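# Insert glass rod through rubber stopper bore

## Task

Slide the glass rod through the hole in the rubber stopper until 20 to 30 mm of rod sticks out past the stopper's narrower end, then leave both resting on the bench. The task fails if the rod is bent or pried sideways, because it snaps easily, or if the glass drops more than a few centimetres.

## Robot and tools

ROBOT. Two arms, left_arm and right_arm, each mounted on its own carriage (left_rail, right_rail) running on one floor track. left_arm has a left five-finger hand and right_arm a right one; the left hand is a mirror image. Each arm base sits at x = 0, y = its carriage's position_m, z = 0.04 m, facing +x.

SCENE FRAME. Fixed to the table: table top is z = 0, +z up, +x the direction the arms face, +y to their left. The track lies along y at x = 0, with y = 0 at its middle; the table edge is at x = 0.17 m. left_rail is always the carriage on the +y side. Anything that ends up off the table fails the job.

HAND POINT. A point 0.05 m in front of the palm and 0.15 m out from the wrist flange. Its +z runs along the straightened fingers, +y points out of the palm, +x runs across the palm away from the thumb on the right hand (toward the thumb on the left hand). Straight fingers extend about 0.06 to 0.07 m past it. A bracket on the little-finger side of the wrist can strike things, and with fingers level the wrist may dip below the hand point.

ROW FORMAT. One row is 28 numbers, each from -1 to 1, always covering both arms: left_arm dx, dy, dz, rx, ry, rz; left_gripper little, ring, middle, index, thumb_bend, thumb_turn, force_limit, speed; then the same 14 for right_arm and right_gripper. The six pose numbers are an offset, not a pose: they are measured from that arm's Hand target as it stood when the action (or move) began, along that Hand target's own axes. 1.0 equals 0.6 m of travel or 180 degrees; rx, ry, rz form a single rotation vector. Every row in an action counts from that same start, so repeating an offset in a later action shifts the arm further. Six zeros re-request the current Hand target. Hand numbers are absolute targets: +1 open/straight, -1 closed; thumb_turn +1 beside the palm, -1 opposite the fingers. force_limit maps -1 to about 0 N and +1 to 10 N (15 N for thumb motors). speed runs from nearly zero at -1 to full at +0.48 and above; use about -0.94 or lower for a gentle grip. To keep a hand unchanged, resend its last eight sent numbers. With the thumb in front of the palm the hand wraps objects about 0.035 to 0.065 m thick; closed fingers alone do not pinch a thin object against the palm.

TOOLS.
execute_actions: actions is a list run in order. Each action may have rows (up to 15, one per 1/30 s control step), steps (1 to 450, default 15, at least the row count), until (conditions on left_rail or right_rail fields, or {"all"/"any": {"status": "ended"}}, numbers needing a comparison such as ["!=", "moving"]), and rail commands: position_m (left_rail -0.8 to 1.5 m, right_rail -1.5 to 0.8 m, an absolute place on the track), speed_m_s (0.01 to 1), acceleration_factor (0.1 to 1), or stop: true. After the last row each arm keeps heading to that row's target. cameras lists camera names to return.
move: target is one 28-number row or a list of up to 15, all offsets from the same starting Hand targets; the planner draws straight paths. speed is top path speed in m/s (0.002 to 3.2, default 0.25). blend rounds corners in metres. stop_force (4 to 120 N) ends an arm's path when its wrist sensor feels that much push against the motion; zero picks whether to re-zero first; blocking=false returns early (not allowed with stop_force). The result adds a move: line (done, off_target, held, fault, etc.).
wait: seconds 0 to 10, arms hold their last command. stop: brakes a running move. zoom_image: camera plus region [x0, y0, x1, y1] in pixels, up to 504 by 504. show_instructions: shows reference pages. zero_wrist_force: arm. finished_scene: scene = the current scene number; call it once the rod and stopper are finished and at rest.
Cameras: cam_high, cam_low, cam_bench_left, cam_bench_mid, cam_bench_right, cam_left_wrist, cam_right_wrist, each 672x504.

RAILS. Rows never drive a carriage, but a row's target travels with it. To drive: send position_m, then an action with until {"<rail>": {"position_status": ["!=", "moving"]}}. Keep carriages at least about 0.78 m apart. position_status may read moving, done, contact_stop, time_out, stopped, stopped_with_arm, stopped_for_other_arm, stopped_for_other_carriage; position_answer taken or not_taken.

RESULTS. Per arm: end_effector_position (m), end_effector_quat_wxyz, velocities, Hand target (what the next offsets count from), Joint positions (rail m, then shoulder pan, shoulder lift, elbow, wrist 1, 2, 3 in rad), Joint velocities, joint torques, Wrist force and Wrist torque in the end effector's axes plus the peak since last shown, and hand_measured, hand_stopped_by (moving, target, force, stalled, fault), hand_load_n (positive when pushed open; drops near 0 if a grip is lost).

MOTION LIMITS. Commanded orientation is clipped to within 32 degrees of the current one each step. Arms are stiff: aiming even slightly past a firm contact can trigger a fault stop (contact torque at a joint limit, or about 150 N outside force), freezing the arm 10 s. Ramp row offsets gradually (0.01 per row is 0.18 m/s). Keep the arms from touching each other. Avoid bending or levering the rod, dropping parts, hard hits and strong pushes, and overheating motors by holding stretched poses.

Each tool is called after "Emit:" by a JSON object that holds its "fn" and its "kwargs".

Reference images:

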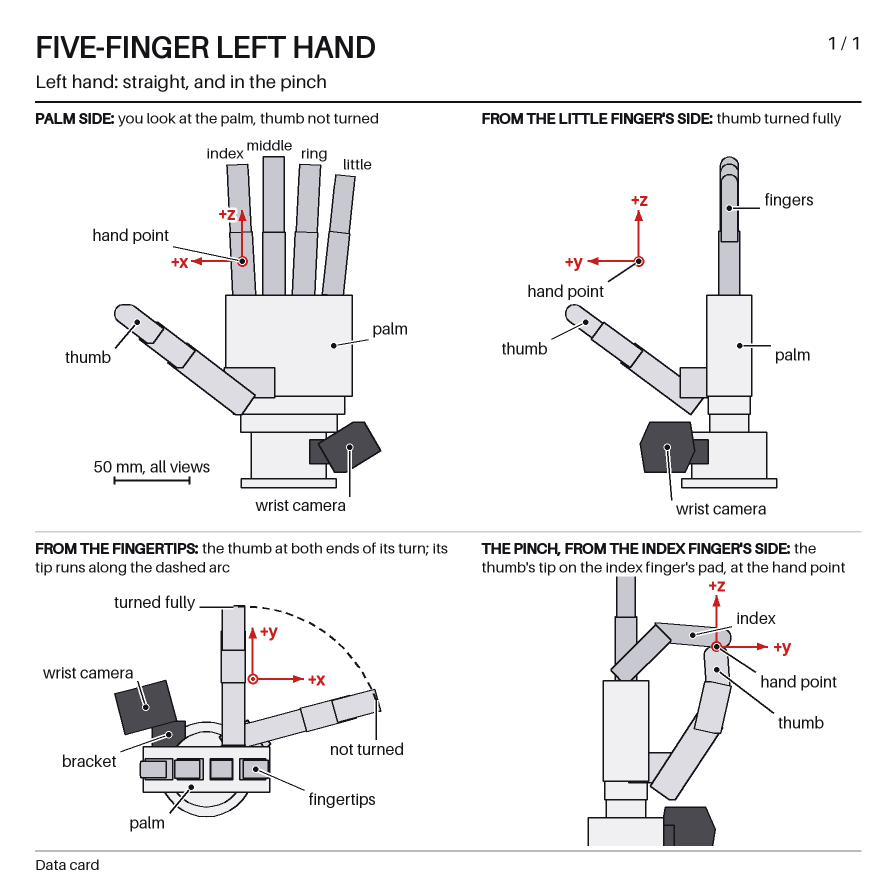

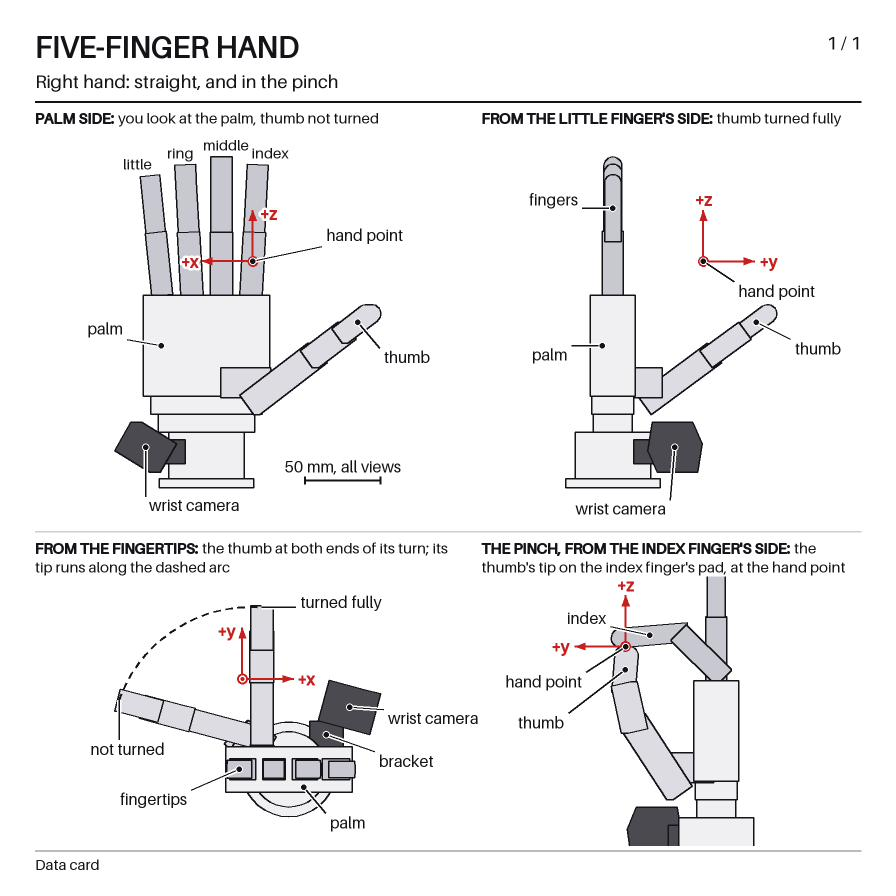

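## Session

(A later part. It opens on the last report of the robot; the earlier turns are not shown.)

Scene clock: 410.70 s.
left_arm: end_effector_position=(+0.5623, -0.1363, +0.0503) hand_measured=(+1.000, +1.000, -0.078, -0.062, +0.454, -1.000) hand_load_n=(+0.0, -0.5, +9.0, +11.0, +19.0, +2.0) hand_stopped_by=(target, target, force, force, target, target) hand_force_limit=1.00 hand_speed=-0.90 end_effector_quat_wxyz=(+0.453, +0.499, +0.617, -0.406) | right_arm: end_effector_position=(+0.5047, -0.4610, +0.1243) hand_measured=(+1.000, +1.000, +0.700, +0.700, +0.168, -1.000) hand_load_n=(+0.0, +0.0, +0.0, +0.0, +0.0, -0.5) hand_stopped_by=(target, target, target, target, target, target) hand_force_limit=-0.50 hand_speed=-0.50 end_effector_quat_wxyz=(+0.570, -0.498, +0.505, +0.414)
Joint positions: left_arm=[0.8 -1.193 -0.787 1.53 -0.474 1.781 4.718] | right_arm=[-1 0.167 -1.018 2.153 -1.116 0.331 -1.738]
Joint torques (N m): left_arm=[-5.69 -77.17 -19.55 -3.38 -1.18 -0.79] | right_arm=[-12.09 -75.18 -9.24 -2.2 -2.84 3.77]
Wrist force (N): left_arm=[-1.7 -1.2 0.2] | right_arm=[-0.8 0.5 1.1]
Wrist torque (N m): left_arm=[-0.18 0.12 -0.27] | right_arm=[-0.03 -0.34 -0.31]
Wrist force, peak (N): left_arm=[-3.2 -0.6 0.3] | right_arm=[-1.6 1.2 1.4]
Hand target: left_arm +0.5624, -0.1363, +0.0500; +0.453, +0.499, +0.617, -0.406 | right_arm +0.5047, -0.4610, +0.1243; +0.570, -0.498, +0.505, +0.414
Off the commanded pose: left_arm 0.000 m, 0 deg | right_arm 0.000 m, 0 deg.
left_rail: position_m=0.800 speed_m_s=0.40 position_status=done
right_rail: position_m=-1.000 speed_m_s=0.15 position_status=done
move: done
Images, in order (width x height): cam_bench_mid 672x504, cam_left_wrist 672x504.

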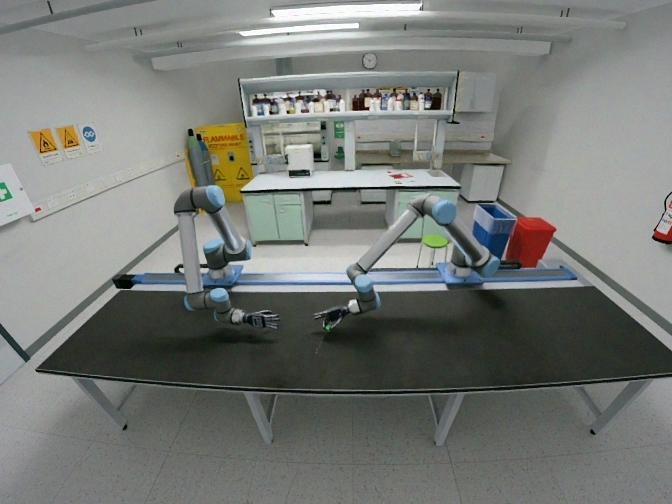

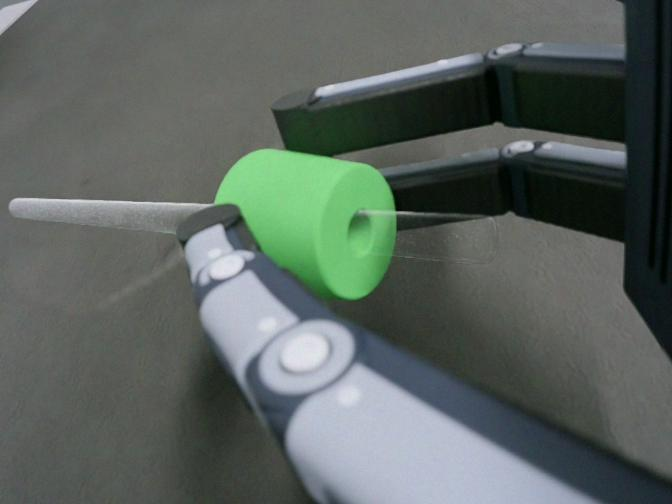

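Emit:
{"fn": "move", "kwargs": {"target": [0.0643,0.0033,0.0173,0,0,0,1,1,-0.91,-0.91,0.45,-1,1.0,-0.9,0,0,0,0,0,0,1,1,0.7,0.7,0.168,-1,-0.5,-0.5], "speed": 0.015, "stop_force": 4, "cameras": ["cam_left_wrist","cam_bench_mid"]}}

Emit:
{"fn": "zoom_image", "kwargs": {"camera": "cam_bench_mid", "region": [290, 310, 350, 360]}}

Scene clock: 416.03 s.
left_arm: end_effector_position=(+0.5624, -0.1362, +0.0150) hand_measured=(+1.000, +1.000, -0.078, -0.062, +0.454, -1.000) hand_load_n=(+0.5, +0.0, +7.5, +10.5, +19.0, +2.5) hand_stopped_by=(target, target, force, force, target, target) hand_force_limit=1.00 hand_speed=-0.90 end_effector_quat_wxyz=(+0.453, +0.499, +0.617, -0.406) | right_arm: end_effector_position=(+0.5047, -0.4610, +0.1243) hand_measured=(+1.000, +1.000, +0.700, +0.700, +0.168, -1.000) hand_load_n=(+0.0, +0.0, +0.0, +0.0, +0.0, -0.5) hand_stopped_by=(target, target, target, target, target, target) hand_force_limit=-0.50 hand_speed=-0.50 end_effector_quat_wxyz=(+0.570, -0.498, +0.505, +0.414)
Joint positions: left_arm=[0.8 -1.193 -0.747 1.533 -0.517 1.781 4.718] | right_arm=[-1 0.167 -1.018 2.153 -1.116 0.331 -1.738]
Joint torques (N m): left_arm=[3.34 -112.65 -24.12 1 1.12 -0.59] | right_arm=[-11.07 -72.1 -8.8 -2.21 -2.19 3.92]
Wrist force (N): left_arm=[-5.1 -1.4 -0.9] | right_arm=[-1.4 1.1 1.0]
Wrist torque (N m): left_arm=[-0.16 0.07 -0.27] | right_arm=[0.07 -0.25 -0.33]
Wrist force, peak (N): left_arm=[-10.9 -3.5 -3.7] | right_arm=[-1.5 0.9 1.5]
Hand target: left_arm +0.5624, -0.1363, +0.0150; +0.453, +0.499, +0.617, -0.406 (not the last commanded pose) | right_arm +0.5047, -0.4610, +0.1243; +0.570, -0.498, +0.505, +0.414
Off the commanded pose: left_arm 0.005 m, 0 deg | right_arm 0.000 m, 0 deg.
left_rail: position_m=0.800 speed_m_s=0.40 position_status=done
right_rail: position_m=-1.000 speed_m_s=0.15 position_status=done
move: contact (left_arm)
Images, in order (width x height): cam_bench_mid 672x504, cam_left_wrist 672x504.

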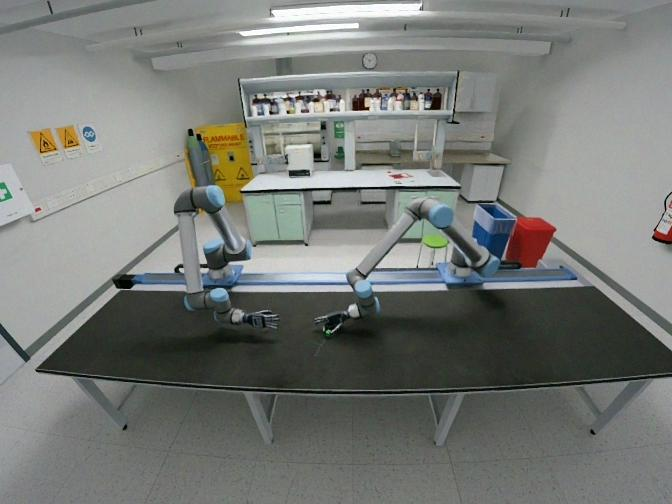

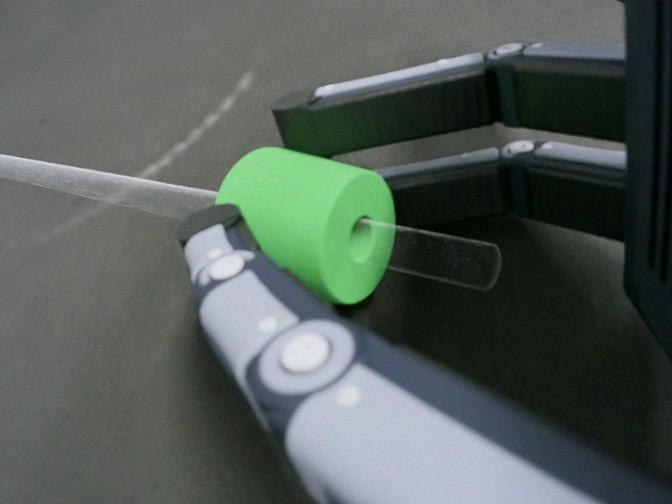

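Scaled by 8.400 from the camera's 672x504 image, which has a finer 960x720 frame.

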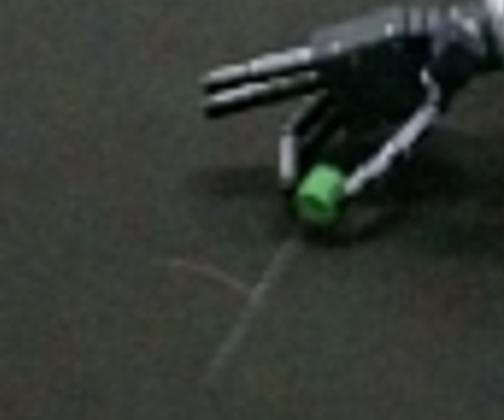

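Emit:
{"fn": "execute_actions", "kwargs": {"actions": [{"rows":[[0,0,0,0,0,0,1,1,-0.91,-0.91,0.6,-1,1.0,-0.93,0,0,0,0,0,0,1,1,0.7,0.7,0.168,-1,-0.5,-0.5]],"steps":45}], "cameras": ["cam_left_wrist"]}}

Scene clock: 419.50 s.
left_arm: end_effector_position=(+0.5624, -0.1363, +0.0150) hand_measured=(+1.000, +1.000, -0.078, -0.064, +0.600, -1.000) hand_load_n=(+0.0, +0.0, +0.0, +0.0, +0.0, +0.5) hand_stopped_by=(target, target, force, force, target, target) hand_force_limit=1.00 hand_speed=-0.93 end_effector_quat_wxyz=(+0.453, +0.499, +0.617, -0.406) | right_arm: end_effector_position=(+0.5047, -0.4610, +0.1243) hand_measured=(+1.000, +1.000, +0.700, +0.700, +0.168, -1.000) hand_load_n=(+0.0, +0.0, +0.0, +0.0, +0.0, +0.0) hand_stopped_by=(target, target, target, target, target, target) hand_force_limit=-0.50 hand_speed=-0.50 end_effector_quat_wxyz=(+0.570, -0.498, +0.505, +0.414)
Joint positions: left_arm=[0.8 -1.193 -0.747 1.533 -0.517 1.781 4.718] | right_arm=[-1 0.167 -1.018 2.153 -1.116 0.331 -1.738]
Joint torques (N m): left_arm=[2.79 -113.44 -41.41 -0.65 1.01 -0.81] | right_arm=[-9.47 -72.2 -9.18 -2.03 -2.3 3.84]
Wrist force (N): left_arm=[-2.9 -1.1 0.2] | right_arm=[-1.0 1.2 1.1]
Wrist torque (N m): left_arm=[-0.15 0.13 -0.30] | right_arm=[0.08 -0.32 -0.31]
Wrist force, peak (N): left_arm=[-5.5 -1.4 -0.7] | right_arm=[-1.7 1.2 1.2]
Hand target: left_arm +0.5624, -0.1363, +0.0150; +0.453, +0.499, +0.617, -0.406 | right_arm +0.5047, -0.4610, +0.1243; +0.570, -0.498, +0.505, +0.414
Off the commanded pose: left_arm 0.000 m, 0 deg | right_arm 0.000 m, 0 deg.
left_rail: position_m=0.800 speed_m_s=0.40 position_status=done
right_rail: position_m=-1.000 speed_m_s=0.15 position_status=done
Images, in order (width x height): cam_left_wrist 672x504.

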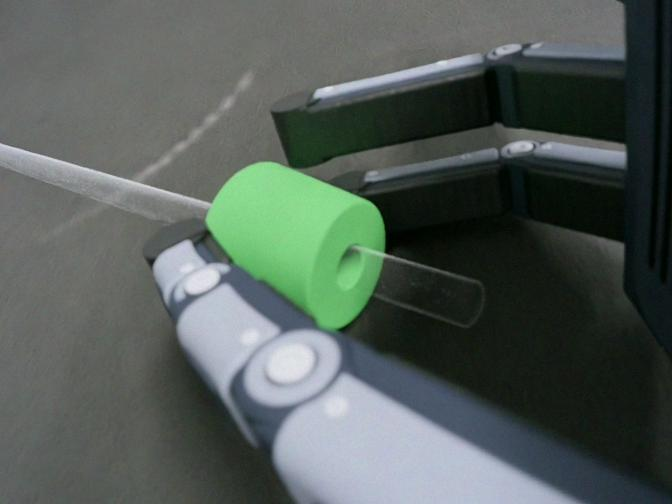

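Emit:
{"fn": "execute_actions", "kwargs": {"actions": [{"rows":[[-0.0009,0,-0.0002,0,0,0,1,1,0.5,0.5,0.7,-1,1.0,-0.8,0,0,0,0,0,0,1,1,0.7,0.7,0.168,-1,-0.5,-0.5],[-0.0018,-0.0001,-0.0005,0,0,0,1,1,0.5,0.5,0.7,-1,1.0,-0.8,0,0,0,0,0,0,1,1,0.7,0.7,0.168,-1,-0.5,-0.5],[-0.0027,-0.0001,-0.0007,0,0,0,1,1,0.5,0.5,0.7,-1,1.0,-0.8,0,0,0,0,0,0,1,1,0.7,0.7,0.168,-1,-0.5,-0.5],[-0.0036,-0.0002,-0.001,0,0,0,1,1,0.5,0.5,0.7,-1,1.0,-0.8,0,0,0,0,0,0,1,1,0.7,0.7,0.168,-1,-0.5,-0.5],[-0.0045,-0.0002,-0.0012,0,0,0,1,1,0.5,0.5,0.7,-1,1.0,-0.8,0,0,0,0,0,0,1,1,0.7,0.7,0.168,-1,-0.5,-0.5],[-0.0054,-0.0003,-0.0015,0,0,0,1,1,0.5,0.5,0.7,-1,1.0,-0.8,0,0,0,0,0,0,1,1,0.7,0.7,0.168,-1,-0.5,-0.5],[-0.0063,-0.0003,-0.0017,0,0,0,1,1,0.5,0.5,0.7,-1,1.0,-0.8,0,0,0,0,0,0,1,1,0.7,0.7,0.168,-1,-0.5,-0.5],[-0.0072,-0.0004,-0.0019,0,0,0,1,1,0.5,0.5,0.7,-1,1.0,-0.8,0,0,0,0,0,0,1,1,0.7,0.7,0.168,-1,-0.5,-0.5]],"steps":50}], "cameras": ["cam_left_wrist","cam_bench_mid"]}}

Emit:
{"fn": "zoom_image", "kwargs": {"camera": "cam_bench_mid", "region": [290, 310, 350, 360]}}

Scene clock: 425.57 s.
left_arm: end_effector_position=(+0.5624, -0.1363, +0.0196) hand_measured=(+1.000, +1.000, +0.500, +0.358, +0.700, -1.000) hand_load_n=(+0.0, +0.0, +0.0, -17.5, +0.0, +0.5) hand_stopped_by=(target, target, target, stalled, target, target) hand_force_limit=1.00 hand_speed=-0.80 end_effector_quat_wxyz=(+0.453, +0.499, +0.617, -0.406) | right_arm: end_effector_position=(+0.5047, -0.4610, +0.1243) hand_measured=(+1.000, +1.000, +0.700, +0.700, +0.168, -1.000) hand_load_n=(+0.0, +0.0, +0.0, +0.0, +0.0, +0.0) hand_stopped_by=(target, target, target, target, target, target) hand_force_limit=-0.50 hand_speed=-0.50 end_effector_quat_wxyz=(+0.570, -0.498, +0.505, +0.414)
Joint positions: left_arm=[0.8 -1.193 -0.752 1.532 -0.511 1.781 4.718] | right_arm=[-1 0.167 -1.018 2.153 -1.116 0.331 -1.738]
Joint torques (N m): left_arm=[-13.93 -54.05 -4.86 5 -0.78 -0.72] | right_arm=[-11.41 -68.38 -8.49 -2.1 -2.39 3.93]
Wrist force (N): left_arm=[-23.5 2.4 -9.9] | right_arm=[-0.7 0.8 0.9]
Wrist torque (N m): left_arm=[-0.19 -0.77 -0.59] | right_arm=[0.04 -0.35 -0.29]
Wrist force, peak (N): left_arm=[-23.4 2.8 -10.3] | right_arm=[-1.6 1.1 1.1]
Hand target: left_arm +0.5624, -0.1363, +0.0195; +0.453, +0.499, +0.617, -0.406 | right_arm +0.5047, -0.4610, +0.1243; +0.570, -0.498, +0.505, +0.414
Off the commanded pose: left_arm 0.000 m, 0 deg | right_arm 0.000 m, 0 deg.
left_rail: position_m=0.800 speed_m_s=0.40 position_status=done
right_rail: position_m=-1.000 speed_m_s=0.15 position_status=done
Images, in order (width x height): cam_bench_mid 672x504, cam_left_wrist 672x504.

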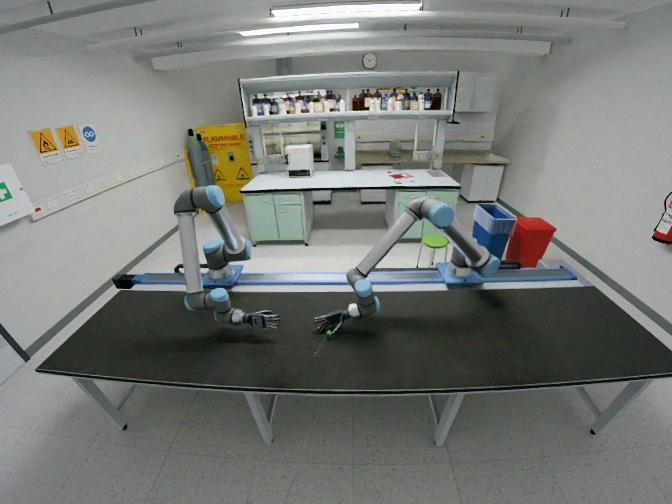

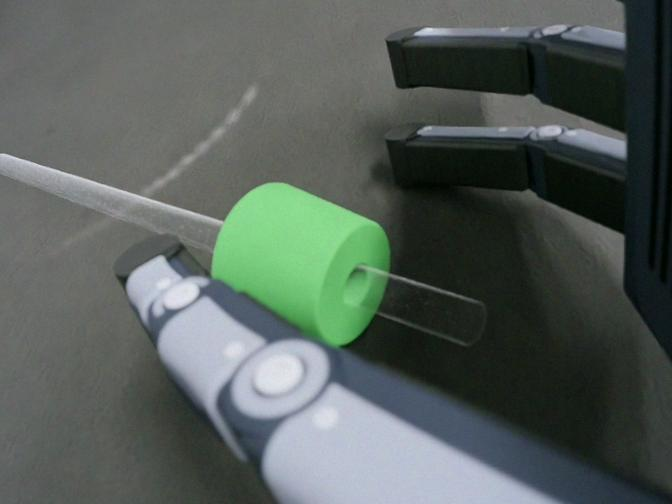

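Scaled by 8.400 from the camera's 672x504 image, which has a finer 960x720 frame.

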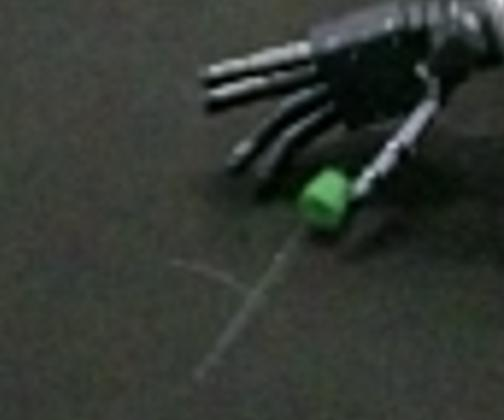

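Emit:
{"fn": "move", "kwargs": {"target": [-0.0321,-0.0016,-0.0086,0,0,0,1,1,0.5,0.5,0.7,-1,1.0,-0.8,0,0,0,0,0,0,1,1,0.7,0.7,0.168,-1,-0.5,-0.5], "speed": 0.02, "cameras": ["cam_left_wrist"]}}

Scene clock: 428.70 s.
left_arm: end_effector_position=(+0.5624, -0.1363, +0.0391) hand_measured=(+1.000, +1.000, +0.500, +0.360, +0.700, -1.000) hand_load_n=(+0.0, +0.0, +0.0, +0.0, -0.5, +0.5) hand_stopped_by=(target, target, target, stalled, target, target) hand_force_limit=1.00 hand_speed=-0.80 end_effector_quat_wxyz=(+0.453, +0.499, +0.617, -0.406) | right_arm: end_effector_position=(+0.5047, -0.4610, +0.1243) hand_measured=(+1.000, +1.000, +0.700, +0.700, +0.168, -1.000) hand_load_n=(+0.0, +0.0, +0.0, +0.0, +0.0, +0.0) hand_stopped_by=(target, target, target, target, target, target) hand_force_limit=-0.50 hand_speed=-0.50 end_effector_quat_wxyz=(+0.570, -0.498, +0.505, +0.414)
Joint positions: left_arm=[0.8 -1.193 -0.774 1.531 -0.487 1.781 4.718] | right_arm=[-1 0.167 -1.018 2.153 -1.116 0.331 -1.738]
Joint torques (N m): left_arm=[-1.05 -113.61 -45.37 0.66 3.03 -0.44] | right_arm=[-9.83 -67.92 -9.71 -1.74 -2.26 4.21]
Wrist force (N): left_arm=[-2.2 -1.5 0.1] | right_arm=[-1.5 0.8 0.9]
Wrist torque (N m): left_arm=[-0.24 0.12 -0.25] | right_arm=[0.03 -0.22 -0.34]
Wrist force, peak (N): left_arm=[-25.4 2.7 -8.8] | right_arm=[-2.0 1.2 0.6]
Hand target: left_arm +0.5624, -0.1363, +0.0395; +0.453, +0.499, +0.617, -0.406 | right_arm +0.5047, -0.4610, +0.1243; +0.570, -0.498, +0.505, +0.414
Off the commanded pose: left_arm 0.000 m, 0 deg | right_arm 0.000 m, 0 deg.
left_rail: position_m=0.800 speed_m_s=0.40 position_status=done
right_rail: position_m=-1.000 speed_m_s=0.15 position_status=done
move: done
Images, in order (width x height): cam_left_wrist 672x504.

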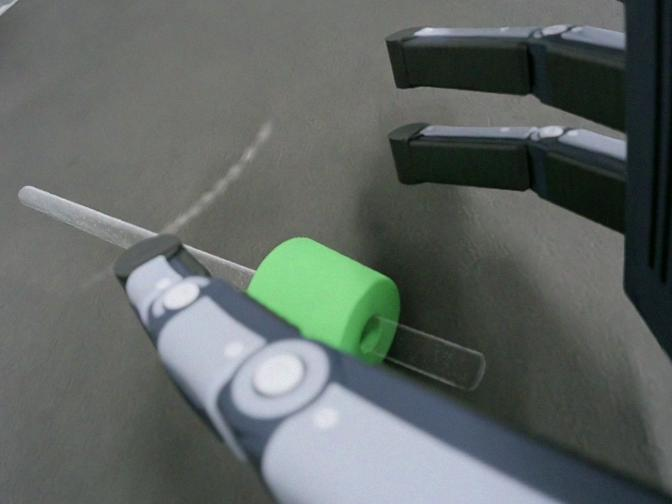

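Emit:
{"fn": "move", "kwargs": {"target": [-0.1929,-0.0098,-0.0519,0,0,0,1,1,0.5,0.5,0.7,-1,1.0,-0.8,0,0,0,0,0,0,1,1,0.7,0.7,0.168,-1,-0.5,-0.5], "speed": 0.12, "cameras": ["cam_left_wrist","cam_bench_mid"]}}

Emit:
{"fn": "zoom_image", "kwargs": {"camera": "cam_bench_mid", "region": [290, 310, 350, 360]}}

Emit:
{"fn": "zoom_image", "kwargs": {"camera": "cam_left_wrist", "region": [168, 250, 500, 500]}}

Scene clock: 432.23 s.
left_arm: end_effector_position=(+0.5625, -0.1363, +0.1592) hand_measured=(+1.000, +1.000, +0.500, +0.360, +0.700, -1.000) hand_load_n=(+0.0, +0.0, +0.0, +0.0, +0.0, +0.5) hand_stopped_by=(target, target, target, stalled, target, target) hand_force_limit=1.00 hand_speed=-0.80 end_effector_quat_wxyz=(+0.453, +0.499, +0.617, -0.406) | right_arm: end_effector_position=(+0.5047, -0.4610, +0.1243) hand_measured=(+1.000, +1.000, +0.700, +0.700, +0.168, -1.000) hand_load_n=(+0.0, +0.0, +0.0, +0.0, +0.0, +0.0) hand_stopped_by=(target, target, target, target, target, target) hand_force_limit=-0.50 hand_speed=-0.50 end_effector_quat_wxyz=(+0.570, -0.498, +0.505, +0.414)
Joint positions: left_arm=[0.8 -1.193 -0.897 1.498 -0.331 1.781 4.718] | right_arm=[-1 0.167 -1.018 2.153 -1.116 0.331 -1.738]
Joint torques (N m): left_arm=[9.72 -112.24 -50.42 0.51 2.06 0.75] | right_arm=[-12.5 -64.95 -8.93 -1.51 -2.18 3.69]
Wrist force (N): left_arm=[-3.1 -1.7 -0.1] | right_arm=[-1.5 1.0 0.7]
Wrist torque (N m): left_arm=[-0.22 0.29 -0.33] | right_arm=[0.07 -0.22 -0.33]
Wrist force, peak (N): left_arm=[-3.6 -2.1 -0.2] | right_arm=[-1.5 1.0 1.5]
Hand target: left_arm +0.5625, -0.1364, +0.1595; +0.453, +0.499, +0.617, -0.406 | right_arm +0.5047, -0.4610, +0.1243; +0.570, -0.498, +0.505, +0.414
Off the commanded pose: left_arm 0.000 m, 0 deg | right_arm 0.000 m, 0 deg.
left_rail: position_m=0.800 speed_m_s=0.40 position_status=done
right_rail: position_m=-1.000 speed_m_s=0.15 position_status=done
move: done
Images, in order (width x height): cam_bench_mid 672x504, cam_left_wrist 672x504.

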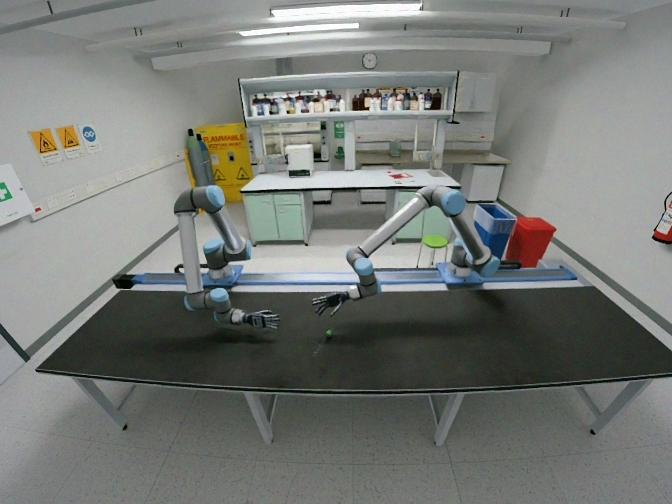

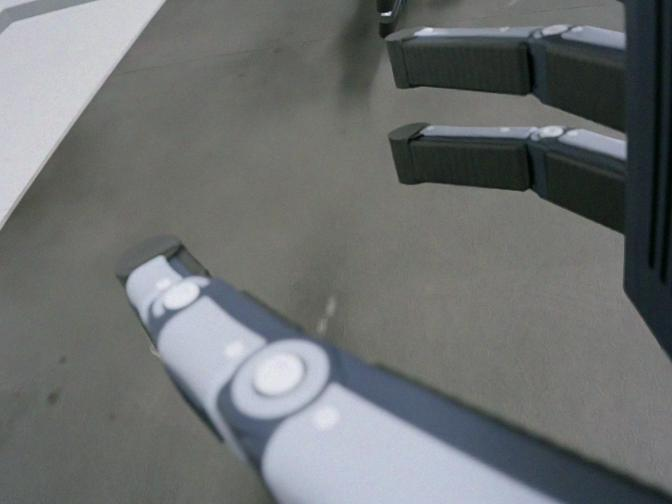

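Scaled by 8.400 from the camera's 672x504 image, which has a finer 960x720 frame.

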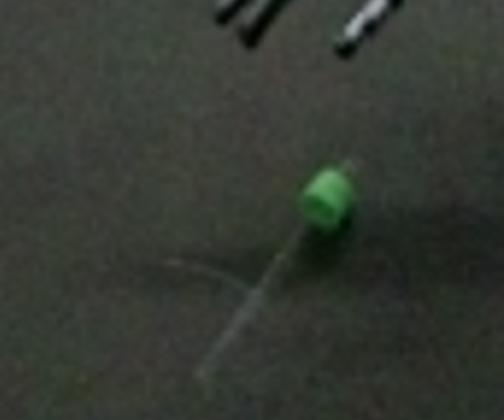

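Scaled by 1.518 from the camera's 672x504 image, which has a finer 960x720 frame.

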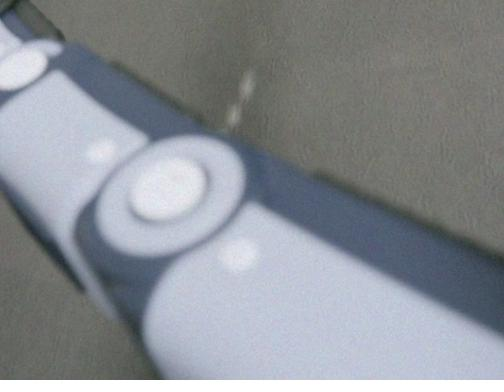

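Emit:
{"fn": "finished_scene", "kwargs": {"scene": 2}}

The scene is finished: the task was done.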